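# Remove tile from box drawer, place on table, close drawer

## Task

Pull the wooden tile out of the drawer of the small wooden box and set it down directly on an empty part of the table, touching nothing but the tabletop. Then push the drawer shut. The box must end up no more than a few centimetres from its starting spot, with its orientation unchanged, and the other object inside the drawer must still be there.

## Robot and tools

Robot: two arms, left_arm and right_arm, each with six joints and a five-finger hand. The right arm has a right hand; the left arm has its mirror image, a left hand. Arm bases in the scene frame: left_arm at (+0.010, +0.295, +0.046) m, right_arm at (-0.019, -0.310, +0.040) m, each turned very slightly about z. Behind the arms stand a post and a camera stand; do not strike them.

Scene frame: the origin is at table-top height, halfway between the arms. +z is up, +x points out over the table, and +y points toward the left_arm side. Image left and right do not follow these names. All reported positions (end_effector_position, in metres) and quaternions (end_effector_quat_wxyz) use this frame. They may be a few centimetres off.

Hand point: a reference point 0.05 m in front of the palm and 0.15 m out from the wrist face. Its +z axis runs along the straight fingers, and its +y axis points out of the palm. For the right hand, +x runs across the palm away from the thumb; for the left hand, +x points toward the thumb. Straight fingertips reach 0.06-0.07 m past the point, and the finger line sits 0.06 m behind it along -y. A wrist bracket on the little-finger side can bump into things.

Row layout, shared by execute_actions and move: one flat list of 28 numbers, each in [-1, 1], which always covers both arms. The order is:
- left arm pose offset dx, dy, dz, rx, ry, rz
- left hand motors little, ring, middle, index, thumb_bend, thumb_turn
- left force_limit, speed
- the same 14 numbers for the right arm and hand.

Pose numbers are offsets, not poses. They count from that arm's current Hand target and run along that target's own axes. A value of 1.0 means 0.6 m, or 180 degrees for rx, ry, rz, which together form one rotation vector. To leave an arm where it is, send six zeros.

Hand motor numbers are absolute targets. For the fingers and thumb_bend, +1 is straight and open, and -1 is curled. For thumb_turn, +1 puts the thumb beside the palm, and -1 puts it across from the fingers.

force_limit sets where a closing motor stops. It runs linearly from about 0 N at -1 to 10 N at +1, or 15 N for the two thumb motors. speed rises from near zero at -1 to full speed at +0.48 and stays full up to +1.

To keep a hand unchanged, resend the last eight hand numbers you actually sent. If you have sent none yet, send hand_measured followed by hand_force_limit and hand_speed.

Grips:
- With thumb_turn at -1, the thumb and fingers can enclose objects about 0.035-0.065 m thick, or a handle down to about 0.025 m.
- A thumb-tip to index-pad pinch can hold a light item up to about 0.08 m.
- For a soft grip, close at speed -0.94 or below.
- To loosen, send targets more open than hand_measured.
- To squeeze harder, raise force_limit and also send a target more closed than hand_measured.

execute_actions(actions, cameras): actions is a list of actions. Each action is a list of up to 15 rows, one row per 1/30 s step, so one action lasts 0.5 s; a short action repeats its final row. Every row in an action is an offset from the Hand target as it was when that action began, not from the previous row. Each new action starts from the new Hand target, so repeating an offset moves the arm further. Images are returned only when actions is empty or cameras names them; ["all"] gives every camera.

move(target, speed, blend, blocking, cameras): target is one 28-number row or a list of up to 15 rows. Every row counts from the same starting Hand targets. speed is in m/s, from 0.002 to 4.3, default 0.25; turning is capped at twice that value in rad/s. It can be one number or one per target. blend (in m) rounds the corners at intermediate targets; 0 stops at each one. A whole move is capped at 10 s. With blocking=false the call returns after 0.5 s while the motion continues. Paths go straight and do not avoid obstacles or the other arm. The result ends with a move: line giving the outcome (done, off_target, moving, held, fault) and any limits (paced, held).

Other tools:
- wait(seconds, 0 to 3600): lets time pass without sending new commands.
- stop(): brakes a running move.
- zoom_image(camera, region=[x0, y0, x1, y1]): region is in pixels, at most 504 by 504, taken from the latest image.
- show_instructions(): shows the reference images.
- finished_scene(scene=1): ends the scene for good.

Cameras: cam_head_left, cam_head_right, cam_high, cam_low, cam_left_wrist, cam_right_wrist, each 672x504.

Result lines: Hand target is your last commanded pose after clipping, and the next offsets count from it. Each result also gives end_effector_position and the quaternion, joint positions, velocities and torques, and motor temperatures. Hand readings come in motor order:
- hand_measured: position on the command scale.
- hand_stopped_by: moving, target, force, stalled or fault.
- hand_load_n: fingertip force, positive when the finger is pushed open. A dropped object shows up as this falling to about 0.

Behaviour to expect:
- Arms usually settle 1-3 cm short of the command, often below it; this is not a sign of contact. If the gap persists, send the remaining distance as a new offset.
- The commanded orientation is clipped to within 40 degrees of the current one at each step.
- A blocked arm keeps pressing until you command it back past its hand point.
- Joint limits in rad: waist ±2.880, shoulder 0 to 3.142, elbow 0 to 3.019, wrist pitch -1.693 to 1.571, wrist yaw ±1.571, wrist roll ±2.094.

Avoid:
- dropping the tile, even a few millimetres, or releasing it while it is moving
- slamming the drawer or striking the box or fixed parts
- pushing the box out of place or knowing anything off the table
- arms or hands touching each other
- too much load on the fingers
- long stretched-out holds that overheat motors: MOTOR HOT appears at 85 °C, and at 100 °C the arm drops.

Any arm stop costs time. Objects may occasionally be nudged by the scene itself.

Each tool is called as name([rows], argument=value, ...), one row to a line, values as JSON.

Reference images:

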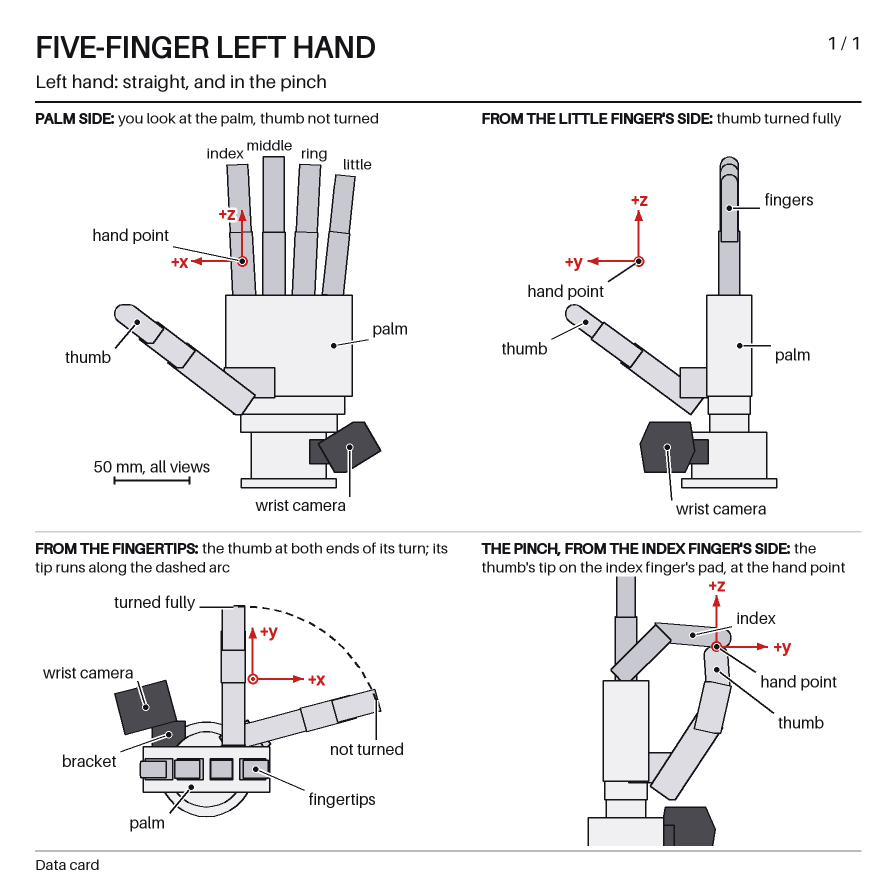

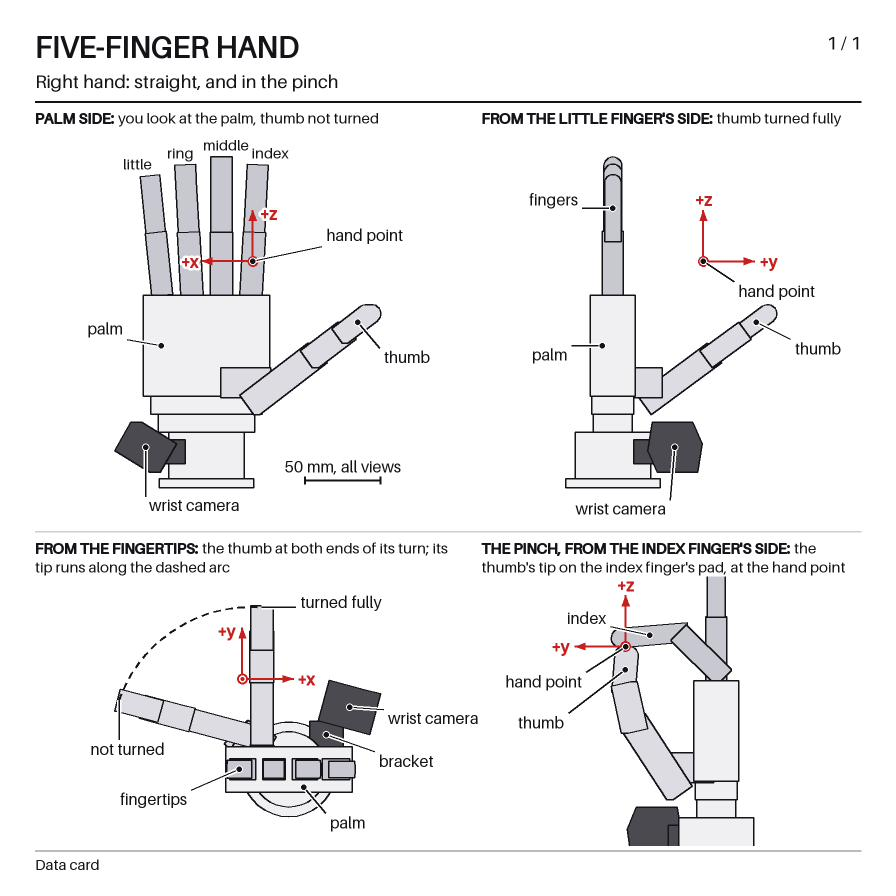

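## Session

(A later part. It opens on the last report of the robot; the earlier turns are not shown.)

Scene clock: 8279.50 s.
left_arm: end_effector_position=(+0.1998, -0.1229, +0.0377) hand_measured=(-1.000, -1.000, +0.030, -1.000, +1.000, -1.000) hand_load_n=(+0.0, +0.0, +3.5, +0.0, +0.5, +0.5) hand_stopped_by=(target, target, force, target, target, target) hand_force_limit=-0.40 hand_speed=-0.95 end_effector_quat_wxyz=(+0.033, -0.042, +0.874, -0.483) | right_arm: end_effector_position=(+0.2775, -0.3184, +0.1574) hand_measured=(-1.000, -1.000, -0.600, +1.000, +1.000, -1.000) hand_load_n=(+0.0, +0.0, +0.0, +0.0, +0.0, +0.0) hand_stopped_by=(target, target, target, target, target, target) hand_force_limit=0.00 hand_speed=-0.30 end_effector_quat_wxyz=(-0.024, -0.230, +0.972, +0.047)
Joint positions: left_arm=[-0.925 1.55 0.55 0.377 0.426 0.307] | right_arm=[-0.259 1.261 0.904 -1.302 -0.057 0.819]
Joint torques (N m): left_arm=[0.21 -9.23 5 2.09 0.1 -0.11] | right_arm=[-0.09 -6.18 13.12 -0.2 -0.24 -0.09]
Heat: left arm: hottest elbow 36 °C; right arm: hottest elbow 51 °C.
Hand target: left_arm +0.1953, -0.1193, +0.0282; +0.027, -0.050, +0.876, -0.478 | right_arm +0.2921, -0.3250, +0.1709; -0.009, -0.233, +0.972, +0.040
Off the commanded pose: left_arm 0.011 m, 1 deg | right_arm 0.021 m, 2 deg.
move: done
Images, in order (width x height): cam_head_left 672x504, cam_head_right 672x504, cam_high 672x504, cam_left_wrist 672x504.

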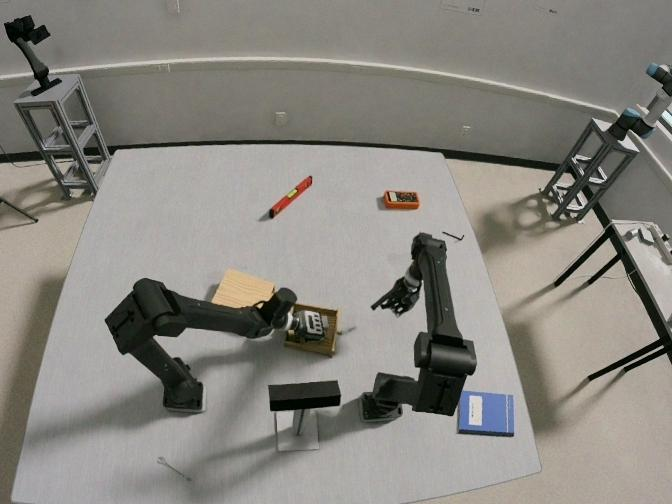

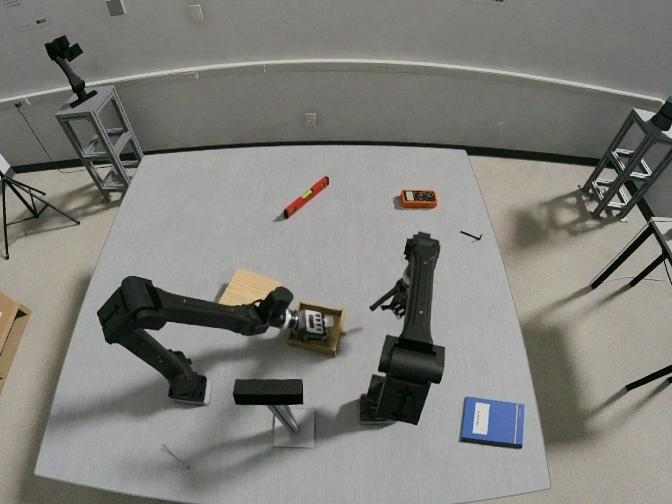

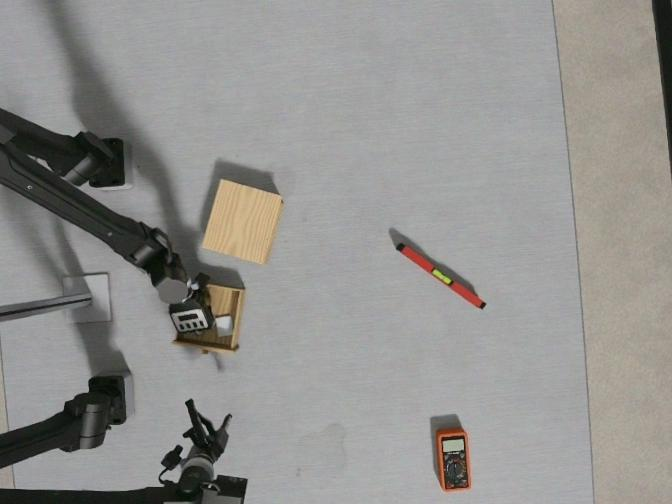

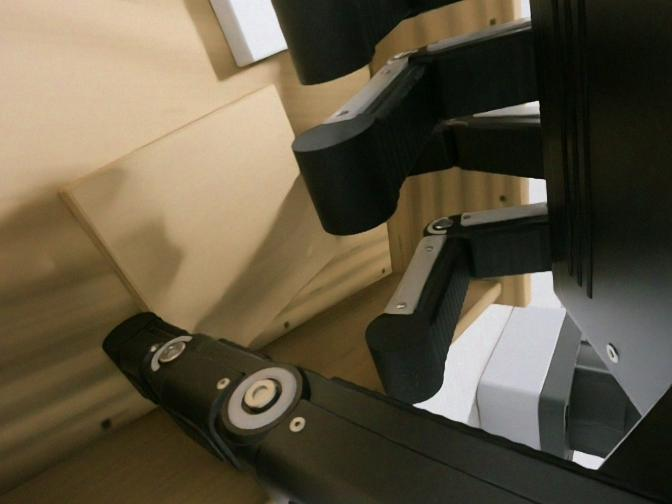

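move(target=[-0.0069,-0.1307,-0.0740,0,0,0,-1,-1,-0.2,-1,1,-1,-0.4,-0.95,0,0,0,0,0,0,-1,-1,-0.6,1,1,-1,0.0,-0.3], speed=0.08, cameras=["cam_left_wrist","cam_head_left","cam_head_right","cam_high"])

Scene clock: 8299.87 s.
left_arm: end_effector_position=(+0.1897, -0.1089, +0.0972) hand_measured=(-1.000, -1.000, +0.030, -1.000, +1.000, -1.000) hand_load_n=(+0.0, +0.5, +3.5, +0.0, +0.5, +1.0) hand_stopped_by=(target, target, force, target, target, target) hand_force_limit=-0.40 hand_speed=-0.95 end_effector_quat_wxyz=(+0.020, -0.049, +0.884, -0.464) | right_arm: end_effector_position=(+0.2775, -0.3184, +0.1574) hand_measured=(-1.000, -1.000, -0.600, +1.000, +1.000, -1.000) hand_load_n=(+0.0, +0.0, +0.0, +0.0, +0.0, +0.0) hand_stopped_by=(target, target, target, target, target, target) hand_force_limit=0.00 hand_speed=-0.30 end_effector_quat_wxyz=(-0.024, -0.230, +0.972, +0.047)
Joint positions: left_arm=[-0.925 1.336 0.596 0.065 0.426 0.307] | right_arm=[-0.259 1.261 0.904 -1.302 -0.057 0.819]
Joint torques (N m): left_arm=[0.09 -10.11 11.22 0.94 0.23 -0.11] | right_arm=[-0.15 -6.18 13.14 -0.23 -0.23 -0.1]
Heat: left arm: hottest elbow 36 °C; right arm: hottest elbow 51 °C.
Hand target: left_arm +0.2001, -0.1239, +0.1182; +0.027, -0.049, +0.876, -0.479 | right_arm +0.2921, -0.3250, +0.1709; -0.009, -0.233, +0.972, +0.040
Off the commanded pose: left_arm 0.028 m, 2 deg | right_arm 0.021 m, 2 deg.
move: off_target (left_arm)
Images, in order (width x height): cam_head_left 672x504, cam_head_right 672x504, cam_high 672x504, cam_left_wrist 672x504.

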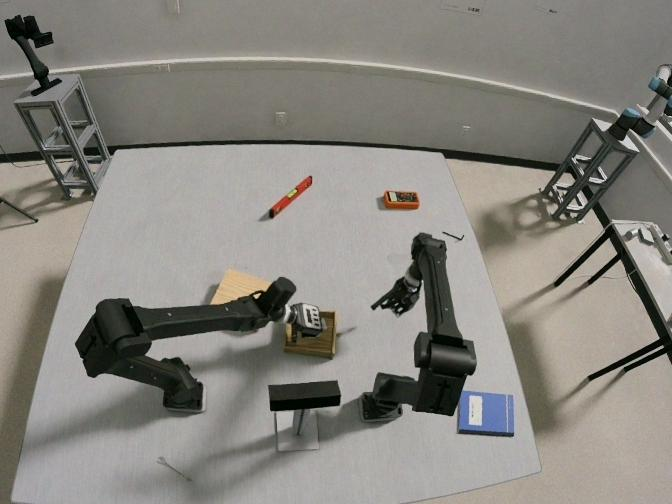

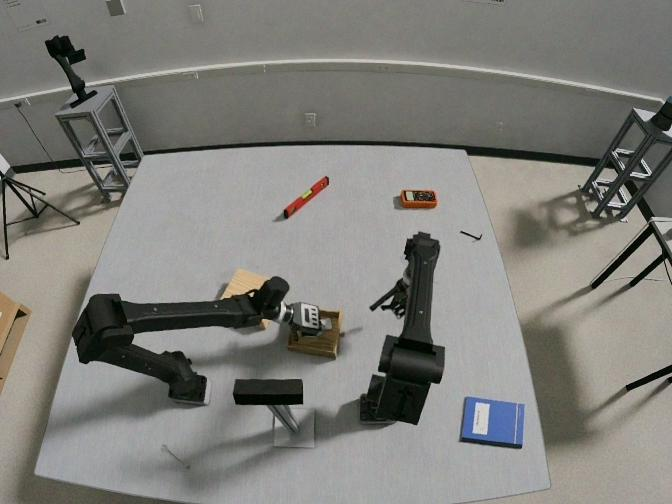

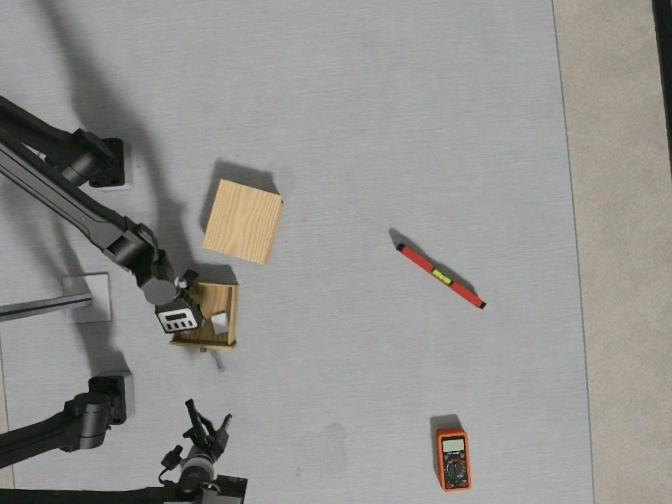

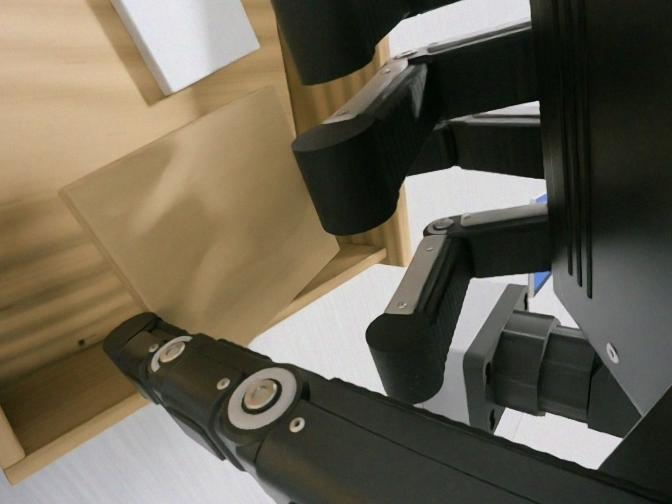

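move([
  [0,-0.07,-0.0452,0,0,0,-1,-1,-0.2,-1,1,-1,-0.4,-0.95,0,0,0,0,0,0,-1,-1,-0.6,1,1,-1,0.0,-0.3],
  [-0.4653,-0.0766,-0.0042,0,0,0,-1,-1,-0.2,-1,1,-1,-0.4,-0.95,0,0,0,0,0,0,-1,-1,-0.6,1,1,-1,0.0,-0.3],
], speed=0.08, blend=[0.02,0], cameras=["cam_left_wrist","cam_head_left","cam_low","cam_high"])

Scene clock: 8345.13 s.
left_arm: end_effector_position=(+0.4617, -0.1090, +0.1477) hand_measured=(-1.000, -1.000, +0.030, -1.000, +1.000, -1.000) hand_load_n=(+0.5, +0.0, +3.5, +0.0, +0.5, +1.0) hand_stopped_by=(target, target, force, target, target, target) hand_force_limit=-0.40 hand_speed=-0.95 end_effector_quat_wxyz=(+0.015, -0.058, +0.879, -0.473) | right_arm: end_effector_position=(+0.2775, -0.3184, +0.1574) hand_measured=(-1.000, -1.000, -0.600, +1.000, +1.000, -1.000) hand_load_n=(+0.0, +0.0, +0.0, +0.0, +0.0, +0.0) hand_stopped_by=(target, target, target, target, target, target) hand_force_limit=0.00 hand_speed=-0.30 end_effector_quat_wxyz=(-0.024, -0.230, +0.972, +0.047)
Joint positions: left_arm=[-0.502 1.752 1.27 -0.367 0.746 0.623] | right_arm=[-0.259 1.261 0.904 -1.302 -0.057 0.819]
Joint torques (N m): left_arm=[0.67 -16.38 13.04 0.65 0.52 0.09] | right_arm=[-0.09 -6.24 13.14 -0.21 -0.23 -0.09]
Heat: left arm: hottest elbow 40 °C; right arm: hottest elbow 52 °C.
Hand target: left_arm +0.4801, -0.1150, +0.1581; +0.027, -0.049, +0.876, -0.479 | right_arm +0.2921, -0.3250, +0.1709; -0.009, -0.233, +0.972, +0.040
Off the commanded pose: left_arm 0.022 m, 2 deg | right_arm 0.021 m, 2 deg.
move: off_target (left_arm)
Images, in order (width x height): cam_head_left 672x504, cam_high 672x504, cam_low 672x504, cam_left_wrist 672x504.

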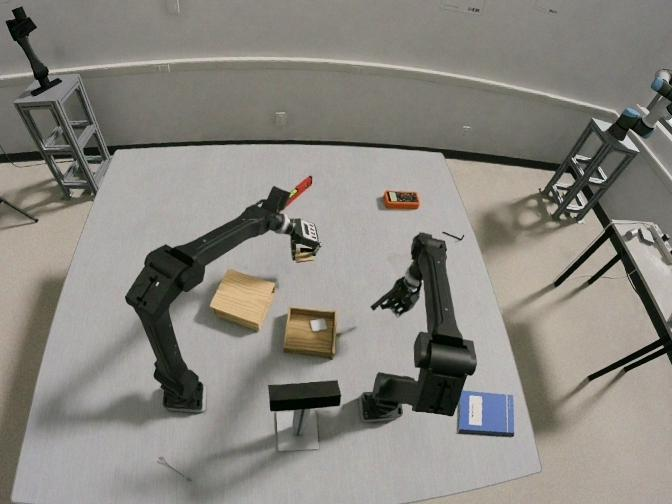

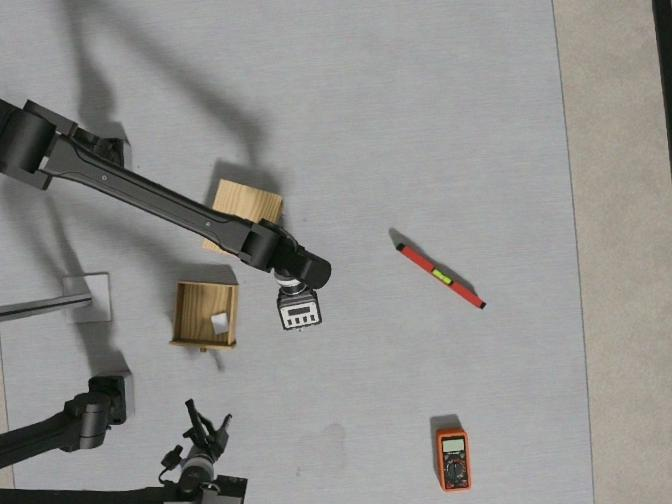

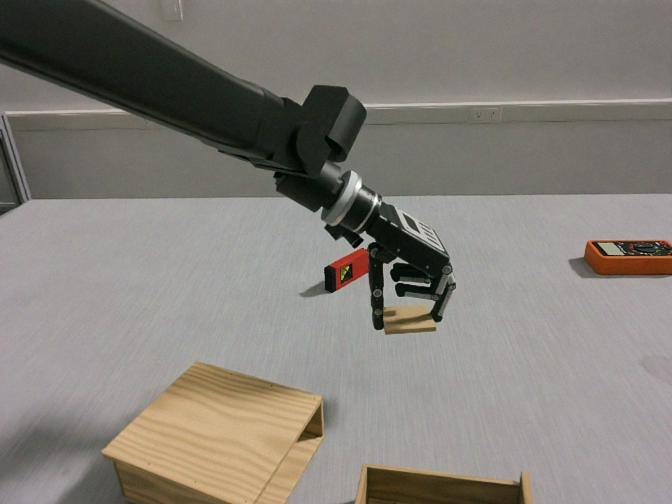

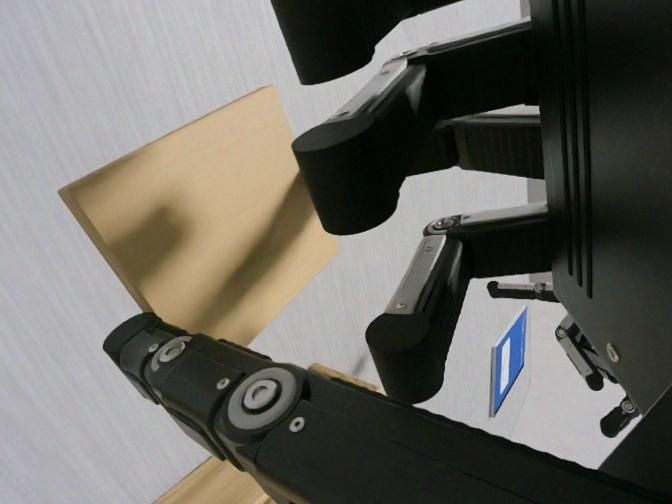

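move(target=[0.0243,0.1274,0.0729,0,0,0,-1,-1,-0.2,-1,1,-1,-0.4,-0.95,0,0,0,0,0,0,-1,-1,-0.6,1,1,-1,0.0,-0.3], speed=0.06, cameras=["cam_low"])

zoom_image(camera="cam_low", region=[330, 300, 510, 420])

Scene clock: 8361.03 s.
left_arm: end_effector_position=(+0.4659, -0.1111, +0.0812) hand_measured=(-1.000, -1.000, +0.030, -1.000, +1.000, -1.000) hand_load_n=(+0.0, +0.0, +3.0, +0.0, +0.5, +1.0) hand_stopped_by=(target, target, force, target, target, target) hand_force_limit=-0.40 hand_speed=-0.95 end_effector_quat_wxyz=(+0.027, -0.053, +0.875, -0.480) | right_arm: end_effector_position=(+0.2775, -0.3184, +0.1574) hand_measured=(-1.000, -1.000, -0.600, +1.000, +1.000, -1.000) hand_load_n=(+0.0, +0.0, +0.0, +0.0, +0.0, +0.0) hand_stopped_by=(target, target, target, target, target, target) hand_force_limit=0.00 hand_speed=-0.30 end_effector_quat_wxyz=(-0.024, -0.230, +0.972, +0.047)
Joint positions: left_arm=[-0.502 1.847 1.193 -0.166 0.744 0.623] | right_arm=[-0.259 1.261 0.904 -1.302 -0.057 0.819]
Joint torques (N m): left_arm=[0.09 -17.03 7.38 1.85 0.32 0.05] | right_arm=[-0.09 -6.18 13.15 -0.21 -0.23 -0.09]
Heat: left arm: hottest elbow 40 °C; right arm: hottest elbow 52 °C.
Hand target: left_arm +0.4650, -0.1122, +0.0701; +0.027, -0.050, +0.876, -0.479 | right_arm +0.2921, -0.3250, +0.1709; -0.009, -0.233, +0.972, +0.040
Off the commanded pose: left_arm 0.011 m, 0 deg | right_arm 0.021 m, 2 deg.
move: off_target (left_arm)

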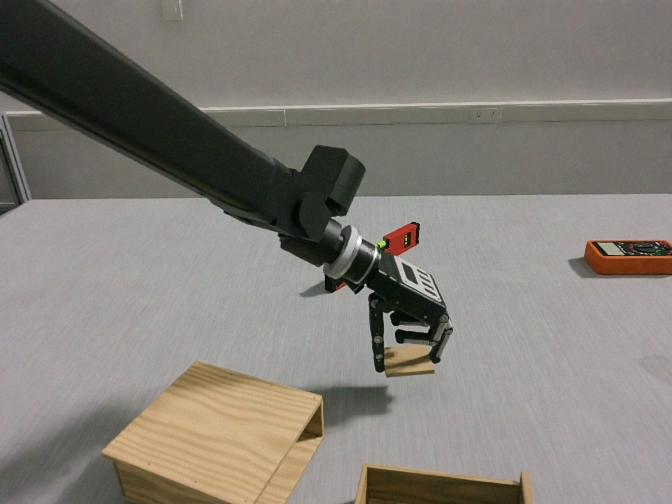

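Scaled by 2.800 from the camera's image (finer frame: 960x720).

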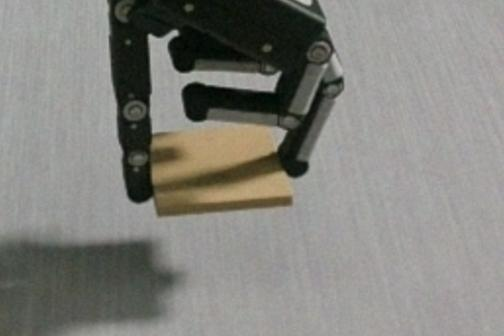

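move(target=[0,0.07,0.0452,0,0,0,-1,-1,-0.2,-1,1,-1,-0.4,-0.95,0,0,0,0,0,0,-1,-1,-0.6,1,1,-1,0.0,-0.3], speed=0.03, cameras=["cam_low"])

zoom_image(camera="cam_low", region=[330, 320, 480, 420])

Scene clock: 8371.37 s.
left_arm: end_effector_position=(+0.4679, -0.1122, +0.0337) hand_measured=(-1.000, -1.000, +0.030, -1.000, +1.000, -1.000) hand_load_n=(+0.0, +0.0, +3.5, +0.0, +0.5, +1.0) hand_stopped_by=(target, target, force, target, target, target) hand_force_limit=-0.40 hand_speed=-0.95 end_effector_quat_wxyz=(+0.029, -0.052, +0.875, -0.481) | right_arm: end_effector_position=(+0.2775, -0.3184, +0.1574) hand_measured=(-1.000, -1.000, -0.600, +1.000, +1.000, -1.000) hand_load_n=(+0.0, +0.0, +0.0, +0.0, +0.0, +0.0) hand_stopped_by=(target, target, target, target, target, target) hand_force_limit=0.00 hand_speed=-0.30 end_effector_quat_wxyz=(-0.024, -0.230, +0.972, +0.047)
Joint positions: left_arm=[-0.502 1.932 1.167 -0.049 0.744 0.623] | right_arm=[-0.259 1.261 0.904 -1.302 -0.057 0.819]
Joint torques (N m): left_arm=[0.09 -17.55 6.69 1.83 0.31 0.04] | right_arm=[-0.09 -6.18 13.15 -0.21 -0.23 -0.09]
Heat: left arm: hottest elbow 39 °C; right arm: hottest elbow 52 °C.
Hand target: left_arm +0.4650, -0.1123, +0.0201; +0.027, -0.050, +0.876, -0.479 | right_arm +0.2921, -0.3250, +0.1709; -0.009, -0.233, +0.972, +0.040
Off the commanded pose: left_arm 0.014 m, 0 deg | right_arm 0.021 m, 2 deg.
move: off_target (left_arm)

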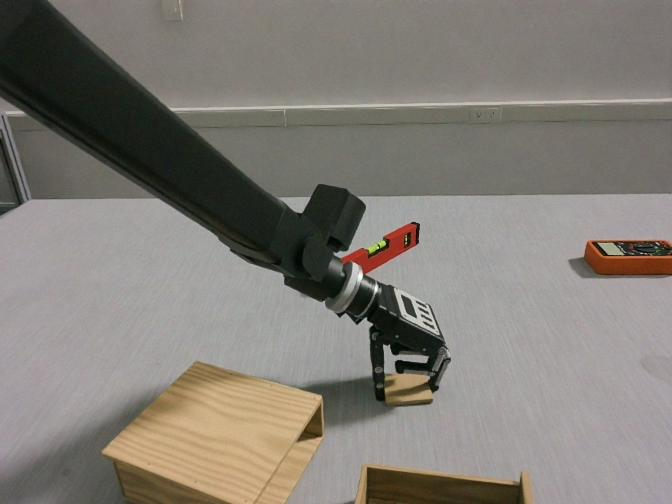

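Scaled by 3.360 from the camera's image (finer frame: 960x720).

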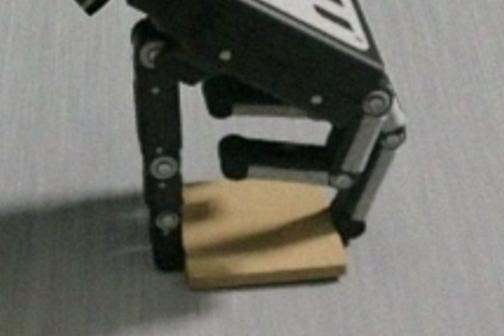

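move(target=[0,0.0117,0.0075,0,0,0,-1,-1,-0.2,-1,1,-1,-0.4,-0.95,0,0,0,0,0,0,-1,-1,-0.6,1,1,-1,0.0,-0.3], speed=0.03, cameras=["cam_low"])

zoom_image(camera="cam_low", region=[350, 350, 470, 420])

Scene clock: 8378.40 s.
left_arm: end_effector_position=(+0.4706, -0.1138, +0.0332) hand_measured=(-1.000, -1.000, +0.030, -1.000, +1.000, -1.000) hand_load_n=(+0.0, +0.0, +3.5, +0.0, +0.0, +1.5) hand_stopped_by=(target, target, force, target, target, target) hand_force_limit=-0.40 hand_speed=-0.95 end_effector_quat_wxyz=(+0.034, -0.049, +0.873, -0.485) | right_arm: end_effector_position=(+0.2775, -0.3184, +0.1574) hand_measured=(-1.000, -1.000, -0.600, +1.000, +1.000, -1.000) hand_load_n=(+0.5, +0.0, +0.0, +0.0, +0.0, +0.0) hand_stopped_by=(target, target, target, target, target, target) hand_force_limit=0.00 hand_speed=-0.30 end_effector_quat_wxyz=(-0.024, -0.230, +0.972, +0.047)
Joint positions: left_arm=[-0.502 1.937 1.167 -0.031 0.744 0.623] | right_arm=[-0.259 1.261 0.904 -1.302 -0.057 0.819]
Joint torques (N m): left_arm=[0.03 -16.44 6.26 1.96 0.31 0.06] | right_arm=[-0.15 -6.24 13.14 -0.21 -0.23 -0.09]
Heat: left arm: hottest elbow 39 °C; right arm: hottest elbow 52 °C.
Hand target: left_arm +0.4650, -0.1123, +0.0117; +0.027, -0.050, +0.876, -0.479 | right_arm +0.2921, -0.3250, +0.1709; -0.009, -0.233, +0.972, +0.040
Off the commanded pose: left_arm 0.022 m, 1 deg | right_arm 0.021 m, 2 deg.
move: off_target (left_arm)

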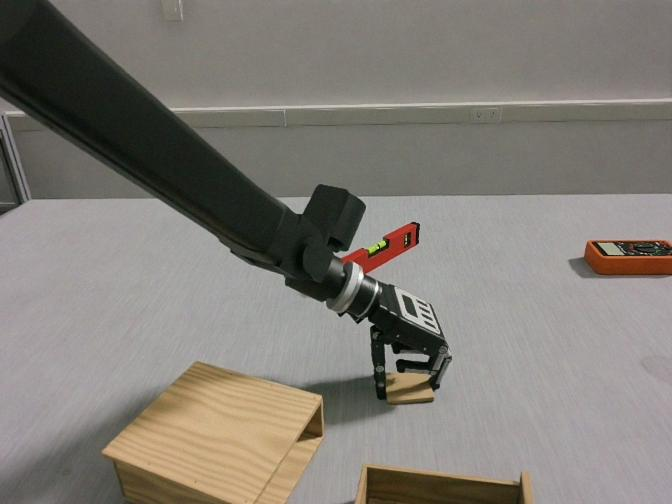

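Scaled by 4.200 from the camera's image (finer frame: 960x720).

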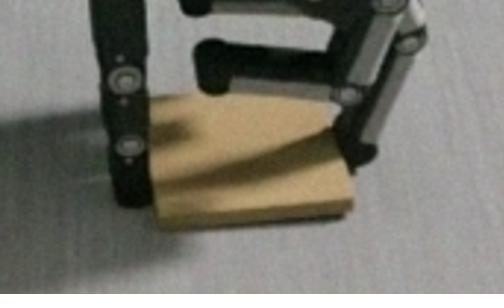

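move([
  [-0.009,-0.0159,-0.0061,0,0,0,-1,-1,-0.2,-1,1,-1,-0.4,-0.95,0,0,0,0,0,0,-1,-1,-0.6,1,1,-1,0.0,-0.3],
  [-0.009,-0.0159,-0.0061,0,0,0,-1,-1,0.25,-1,1,-1,-0.4,-0.9,0,0,0,0,0,0,-1,-1,-0.6,1,1,-1,0.0,-0.3],
], speed=0.03, cameras=["cam_low","cam_left_wrist"])

zoom_image(camera="cam_low", region=[350, 350, 470, 420])

Scene clock: 8389.17 s.
left_arm: end_effector_position=(+0.4706, -0.1138, +0.0332) hand_measured=(-1.000, -1.000, +0.250, -1.000, +1.000, -1.000) hand_load_n=(+0.0, +0.0, +0.0, +0.0, +0.0, +0.5) hand_stopped_by=(target, target, target, target, target, target) hand_force_limit=-0.40 hand_speed=-0.90 end_effector_quat_wxyz=(+0.034, -0.049, +0.873, -0.485) | right_arm: end_effector_position=(+0.2775, -0.3184, +0.1574) hand_measured=(-1.000, -1.000, -0.600, +1.000, +1.000, -1.000) hand_load_n=(+0.0, +0.0, +0.0, +0.0, +0.0, +0.0) hand_stopped_by=(target, target, target, target, target, target) hand_force_limit=0.00 hand_speed=-0.30 end_effector_quat_wxyz=(-0.024, -0.230, +0.972, +0.047)
Joint positions: left_arm=[-0.502 1.937 1.167 -0.031 0.744 0.623] | right_arm=[-0.259 1.261 0.904 -1.302 -0.057 0.819]
Joint torques (N m): left_arm=[0.21 -17.03 8.2 0.73 0.38 0.08] | right_arm=[-0.09 -6.18 13.14 -0.2 -0.23 -0.09]
Heat: left arm: hottest elbow 38 °C; right arm: hottest elbow 52 °C.
Hand target: left_arm +0.4706, -0.1137, +0.0217; +0.027, -0.050, +0.876, -0.478 | right_arm +0.2921, -0.3250, +0.1709; -0.009, -0.233, +0.972, +0.040
Off the commanded pose: left_arm 0.011 m, 1 deg | right_arm 0.021 m, 2 deg.
move: off_target (left_arm); target 2's new numbers were sent with left_arm's hand 0.011 m and 1 deg from that target

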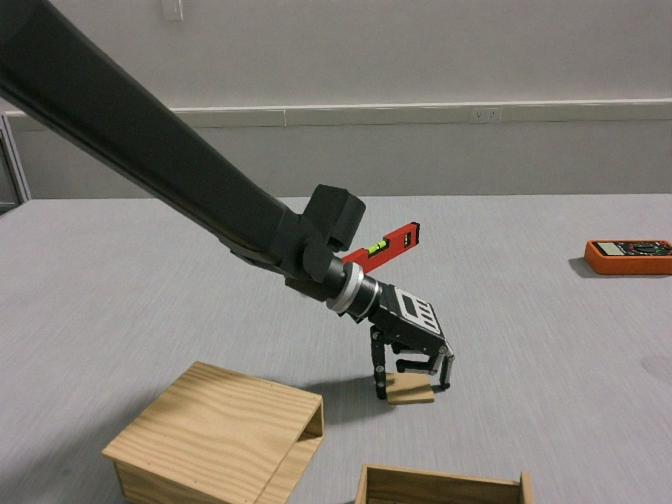

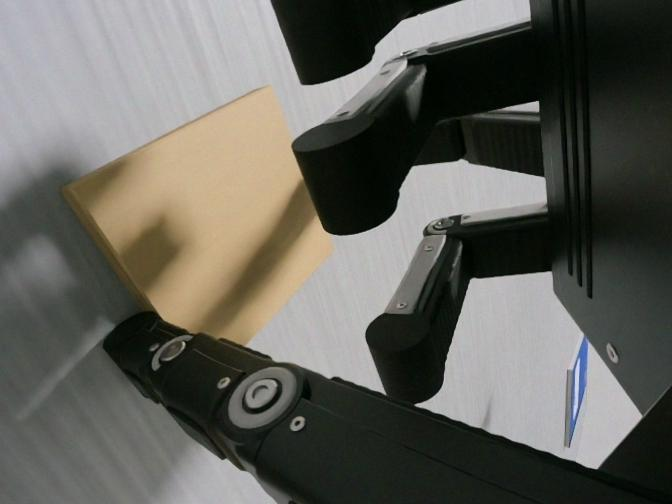

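Scaled by 4.200 from the camera's image (finer frame: 960x720).

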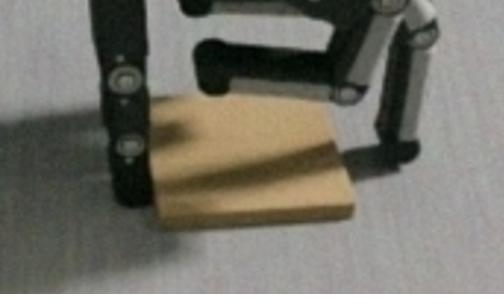

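move(target=[-0.0011,-0.1346,-0.0987,0,0,0,-1,-1,0.25,-1,1,-1,-0.4,-0.9,0,0,0,0,0,0,-1,-1,-0.6,1,1,-1,0.0,-0.3], speed=0.06, cameras=["cam_low","cam_left_wrist","cam_high"])

Scene clock: 8398.03 s.
left_arm: end_effector_position=(+0.4509, -0.1025, +0.0972) hand_measured=(-1.000, -1.000, +0.250, -1.000, +1.000, -1.000) hand_load_n=(+0.0, +0.0, +0.0, +0.0, +0.0, +0.0) hand_stopped_by=(target, target, target, target, target, target) hand_force_limit=-0.40 hand_speed=-0.90 end_effector_quat_wxyz=(+0.005, -0.062, +0.882, -0.467) | right_arm: end_effector_position=(+0.2775, -0.3184, +0.1574) hand_measured=(-1.000, -1.000, -0.600, +1.000, +1.000, -1.000) hand_load_n=(+0.0, +0.0, +0.0, +0.0, +0.0, +0.0) hand_stopped_by=(target, target, target, target, target, target) hand_force_limit=0.00 hand_speed=-0.30 end_effector_quat_wxyz=(-0.024, -0.230, +0.972, +0.047)
Joint positions: left_arm=[-0.501 1.803 1.195 -0.27 0.748 0.627] | right_arm=[-0.259 1.261 0.904 -1.302 -0.057 0.819]
Joint torques (N m): left_arm=[0.85 -19.43 11.78 0.44 0.5 0.14] | right_arm=[-0.15 -6.18 13.14 -0.23 -0.23 -0.09]
Heat: left arm: hottest elbow 38 °C; right arm: hottest elbow 52 °C.
Hand target: left_arm +0.4707, -0.1076, +0.1219; +0.027, -0.050, +0.876, -0.479 | right_arm +0.2921, -0.3250, +0.1709; -0.009, -0.233, +0.972, +0.040
Off the commanded pose: left_arm 0.032 m, 3 deg | right_arm 0.021 m, 2 deg.
move: off_target (left_arm)
Images, in order (width x height): cam_high 672x504, cam_low 672x504, cam_left_wrist 672x504.

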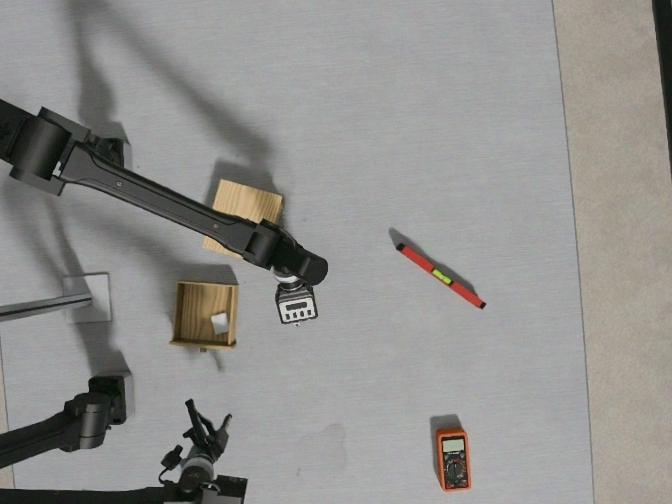

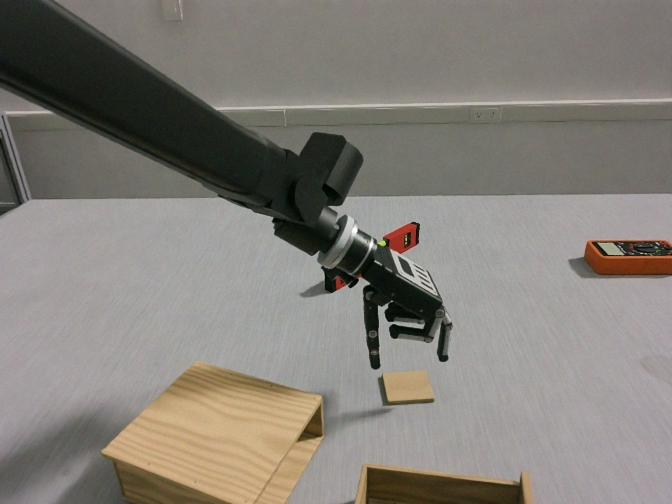

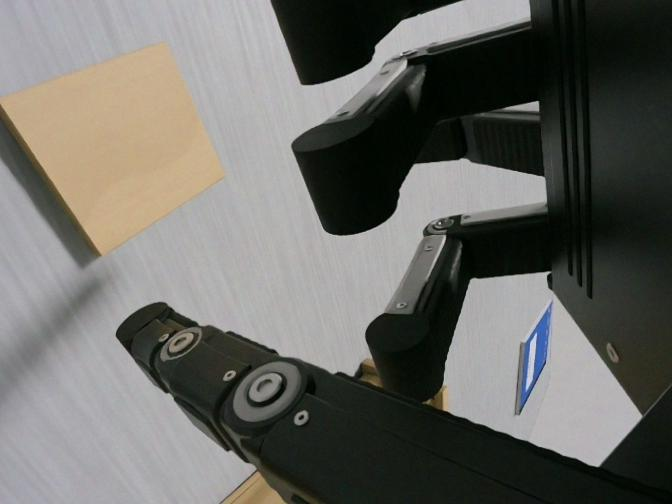

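move([
  [0,-0.182,-0.1174,0,0,0,1,1,1,1,1,1,-0.4,-0.3,0,0,0,0,0,0,-1,-1,-0.6,1,1,-1,0.0,-0.3],
  [0.1733,0.0407,-0.6161,-0.2574,-0.2297,-0.4217,1,1,1,1,1,1,-0.4,-0.3,0,0,0,0,0,0,-1,-1,-0.6,1,1,-1,0.0,-0.3],
], speed=0.15, blend=[0.03,0], cameras=["cam_low","cam_head_left","cam_high"])

Scene clock: 8571.47 s.
left_arm: end_effector_position=(+0.3288, +0.2013, +0.2885) hand_measured=(+1.000, +1.000, +1.000, +1.000, +1.000, +1.000) hand_load_n=(+0.0, +0.0, +0.0, +0.0, +0.0, +0.0) hand_stopped_by=(target, target, target, target, target, target) hand_force_limit=-0.40 hand_speed=-0.30 end_effector_quat_wxyz=(+0.009, +0.698, -0.716, -0.009) | right_arm: end_effector_position=(+0.2775, -0.3184, +0.1574) hand_measured=(-1.000, -1.000, -0.600, +1.000, +1.000, -1.000) hand_load_n=(+0.0, +0.5, +0.0, +0.0, +0.0, +0.0) hand_stopped_by=(target, target, target, target, target, target) hand_force_limit=0.00 hand_speed=-0.30 end_effector_quat_wxyz=(-0.024, -0.230, +0.972, +0.047)
Joint positions: left_arm=[-0.144 1.362 1.345 -1.579 0.005 -0.139] | right_arm=[-0.259 1.261 0.904 -1.302 -0.057 0.819]
Joint torques (N m): left_arm=[0.67 -12.57 10.47 -0.4 -0.11 -0.18] | right_arm=[-0.09 -6.18 13.14 -0.23 -0.23 -0.09]
Motor temperatures (°C): left_arm=[26 30 44 27 26 29] | right_arm=[29 29 52 24 26 29]
Heat: left arm: hottest elbow 44 °C; right arm: hottest elbow 52 °C.
Hand target: left_arm +0.3309, +0.2029, +0.3011; +0.001, +0.706, -0.708, +0.001 | right_arm +0.2921, -0.3250, +0.1709; -0.009, -0.233, +0.972, +0.040
Off the commanded pose: left_arm 0.013 m, 2 deg | right_arm 0.021 m, 2 deg.
move: off_target (left_arm)
Images, in order (width x height): cam_head_left 672x504, cam_high 672x504, cam_low 672x504.

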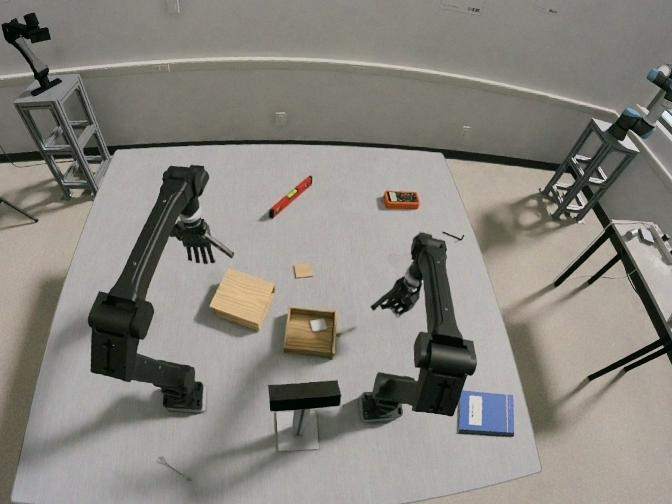

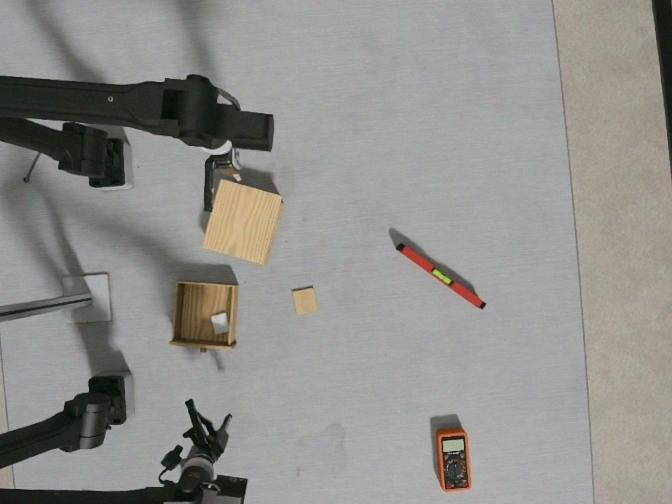

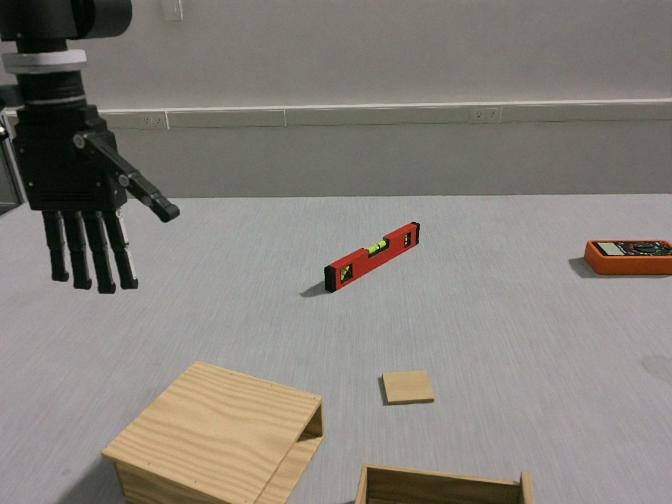

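move(target=[-0.0117,-0.0667,0.0,0,0,-0.5,1,1,1,1,1,1,-0.4,-0.3,0,0,0,0,0,0,-1,-1,-0.6,1,1,-1,0.0,-0.3], speed=0.15, cameras=["cam_low","cam_head_left","cam_high"])

Scene clock: 8595.83 s.
left_arm: end_effector_position=(+0.3779, +0.2115, +0.3006) hand_measured=(+1.000, +1.000, +1.000, +1.000, +1.000, +1.000) hand_load_n=(+0.0, +0.0, +0.0, +0.0, +0.0, +0.0) hand_stopped_by=(target, target, target, target, target, target) hand_force_limit=-0.40 hand_speed=-0.30 end_effector_quat_wxyz=(+0.003, +1.000, -0.005, +0.003) | right_arm: end_effector_position=(+0.2775, -0.3184, +0.1574) hand_measured=(-1.000, -1.000, -0.600, +1.000, +1.000, -1.000) hand_load_n=(+0.0, +0.0, +0.0, +0.0, +0.0, +0.0) hand_stopped_by=(target, target, target, target, target, target) hand_force_limit=0.00 hand_speed=-0.30 end_effector_quat_wxyz=(-0.024, -0.230, +0.972, +0.047)
Joint positions: left_arm=[-0.044 1.218 1.251 -1.597 0.005 -1.625] | right_arm=[-0.259 1.261 0.904 -1.302 -0.057 0.819]
Joint torques (N m): left_arm=[-0.38 -9.88 8.01 -0.32 -0.08 -0.11] | right_arm=[-0.15 -6.18 13.14 -0.21 -0.23 -0.1]
Heat: left arm: hottest elbow 42 °C; right arm: hottest elbow 52 °C.
Hand target: left_arm +0.3710, +0.2098, +0.3012; +0.001, +1.000, -0.001, +0.000 | right_arm +0.2921, -0.3250, +0.1709; -0.009, -0.233, +0.972, +0.040
Off the commanded pose: left_arm 0.007 m, 1 deg | right_arm 0.021 m, 2 deg.
move: done
Images, in order (width x height): cam_head_left 672x504, cam_high 672x504, cam_low 672x504.

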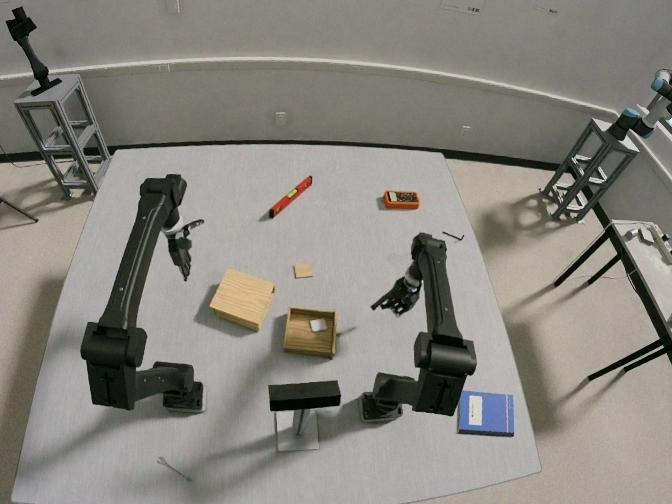

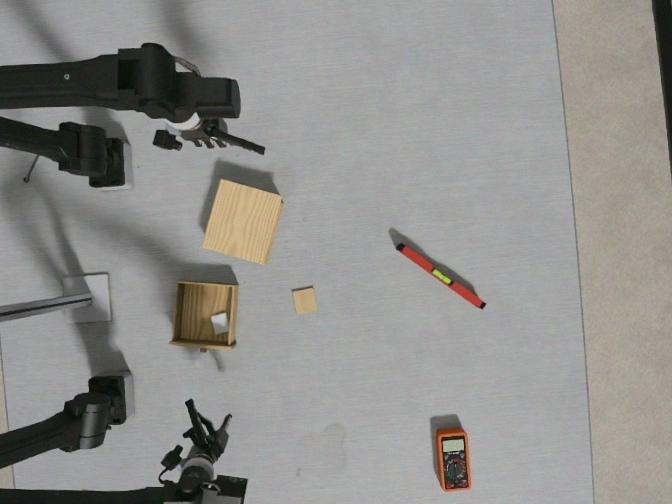

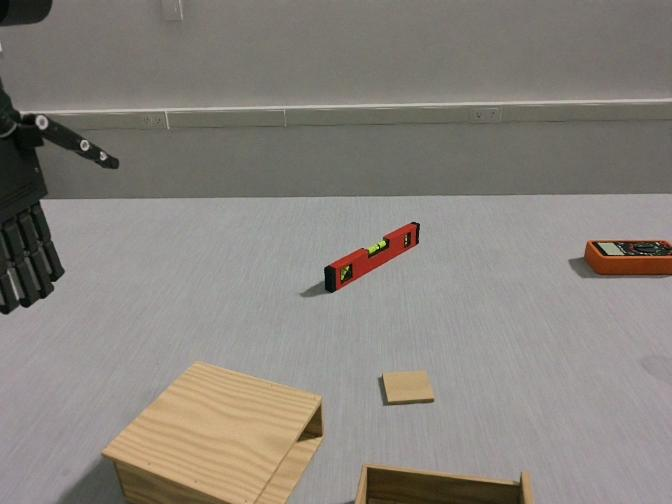

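move(target=[0,-0.025,0.2833,0,0,0,1,1,1,1,1,1,-0.4,-0.3,0,0,0,0,0,0,-1,-1,-0.6,1,1,-1,0.0,-0.3], speed=0.12, cameras=["cam_head_right","cam_head_left","cam_high"])

zoom_image(camera="cam_high", region=[150, 110, 310, 270])

Scene clock: 8608.43 s.
left_arm: end_effector_position=(+0.3705, +0.2211, +0.1365) hand_measured=(+1.000, +1.000, +1.000, +1.000, +1.000, +1.000) hand_load_n=(+0.0, +0.0, +0.0, +0.0, +0.0, +0.0) hand_stopped_by=(target, target, target, target, target, target) hand_force_limit=-0.40 hand_speed=-0.30 end_effector_quat_wxyz=(+0.002, +1.000, +0.002, +0.002) | right_arm: end_effector_position=(+0.2775, -0.3184, +0.1574) hand_measured=(-1.000, -1.000, -0.600, +1.000, +1.000, -1.000) hand_load_n=(+0.0, +0.0, +0.0, +0.0, +0.0, +0.0) hand_stopped_by=(target, target, target, target, target, target) hand_force_limit=0.00 hand_speed=-0.30 end_effector_quat_wxyz=(-0.024, -0.230, +0.972, +0.047)
Joint positions: left_arm=[-0.018 1.283 0.865 -1.15 0.004 -1.613] | right_arm=[-0.259 1.261 0.904 -1.302 -0.057 0.819]
Joint torques (N m): left_arm=[0.97 -7.71 7.53 0.62 -0.07 0.13] | right_arm=[-0.09 -6.24 13.15 -0.21 -0.23 -0.09]
Heat: left arm: hottest elbow 41 °C; right arm: hottest elbow 52 °C.
Hand target: left_arm +0.3711, +0.2244, +0.1311; +0.001, +1.000, -0.001, +0.000 | right_arm +0.2921, -0.3250, +0.1709; -0.009, -0.233, +0.972, +0.040
Off the commanded pose: left_arm 0.006 m, 0 deg | right_arm 0.021 m, 2 deg.
move: done
Images, in order (width x height): cam_head_left 672x504, cam_head_right 672x504, cam_high 672x504.

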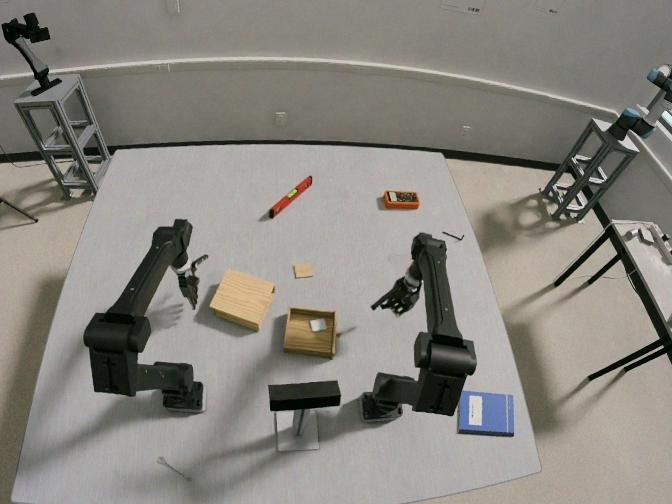

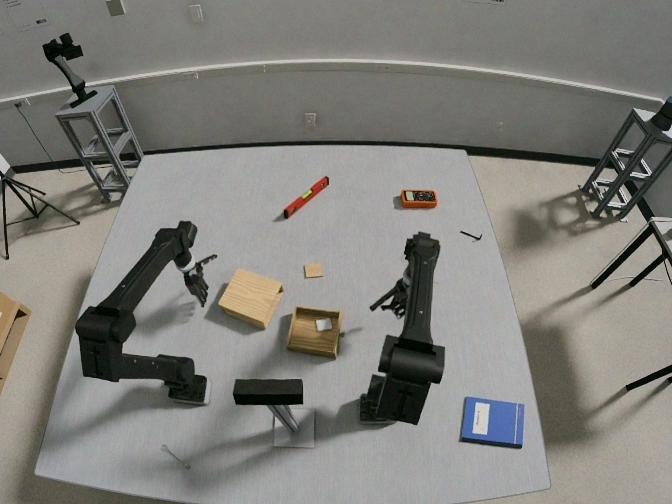

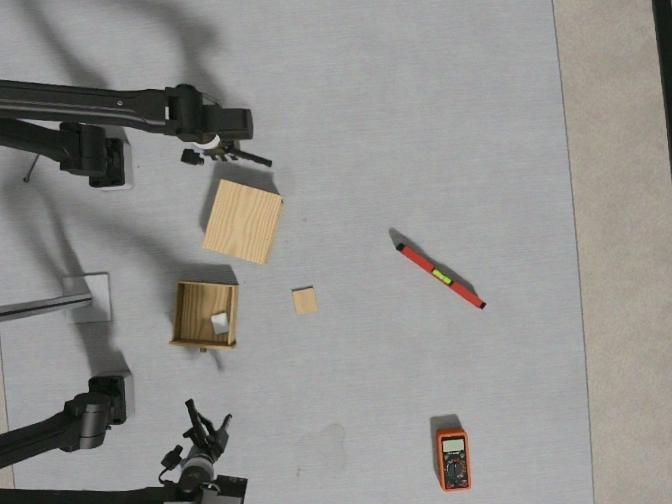

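Scaled by 3.150 from the camera's image (finer frame: 960x720).

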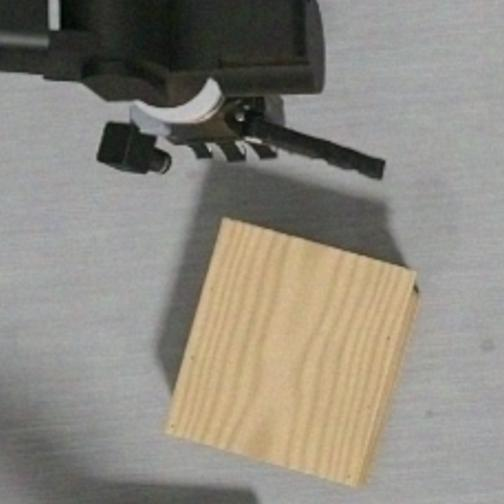

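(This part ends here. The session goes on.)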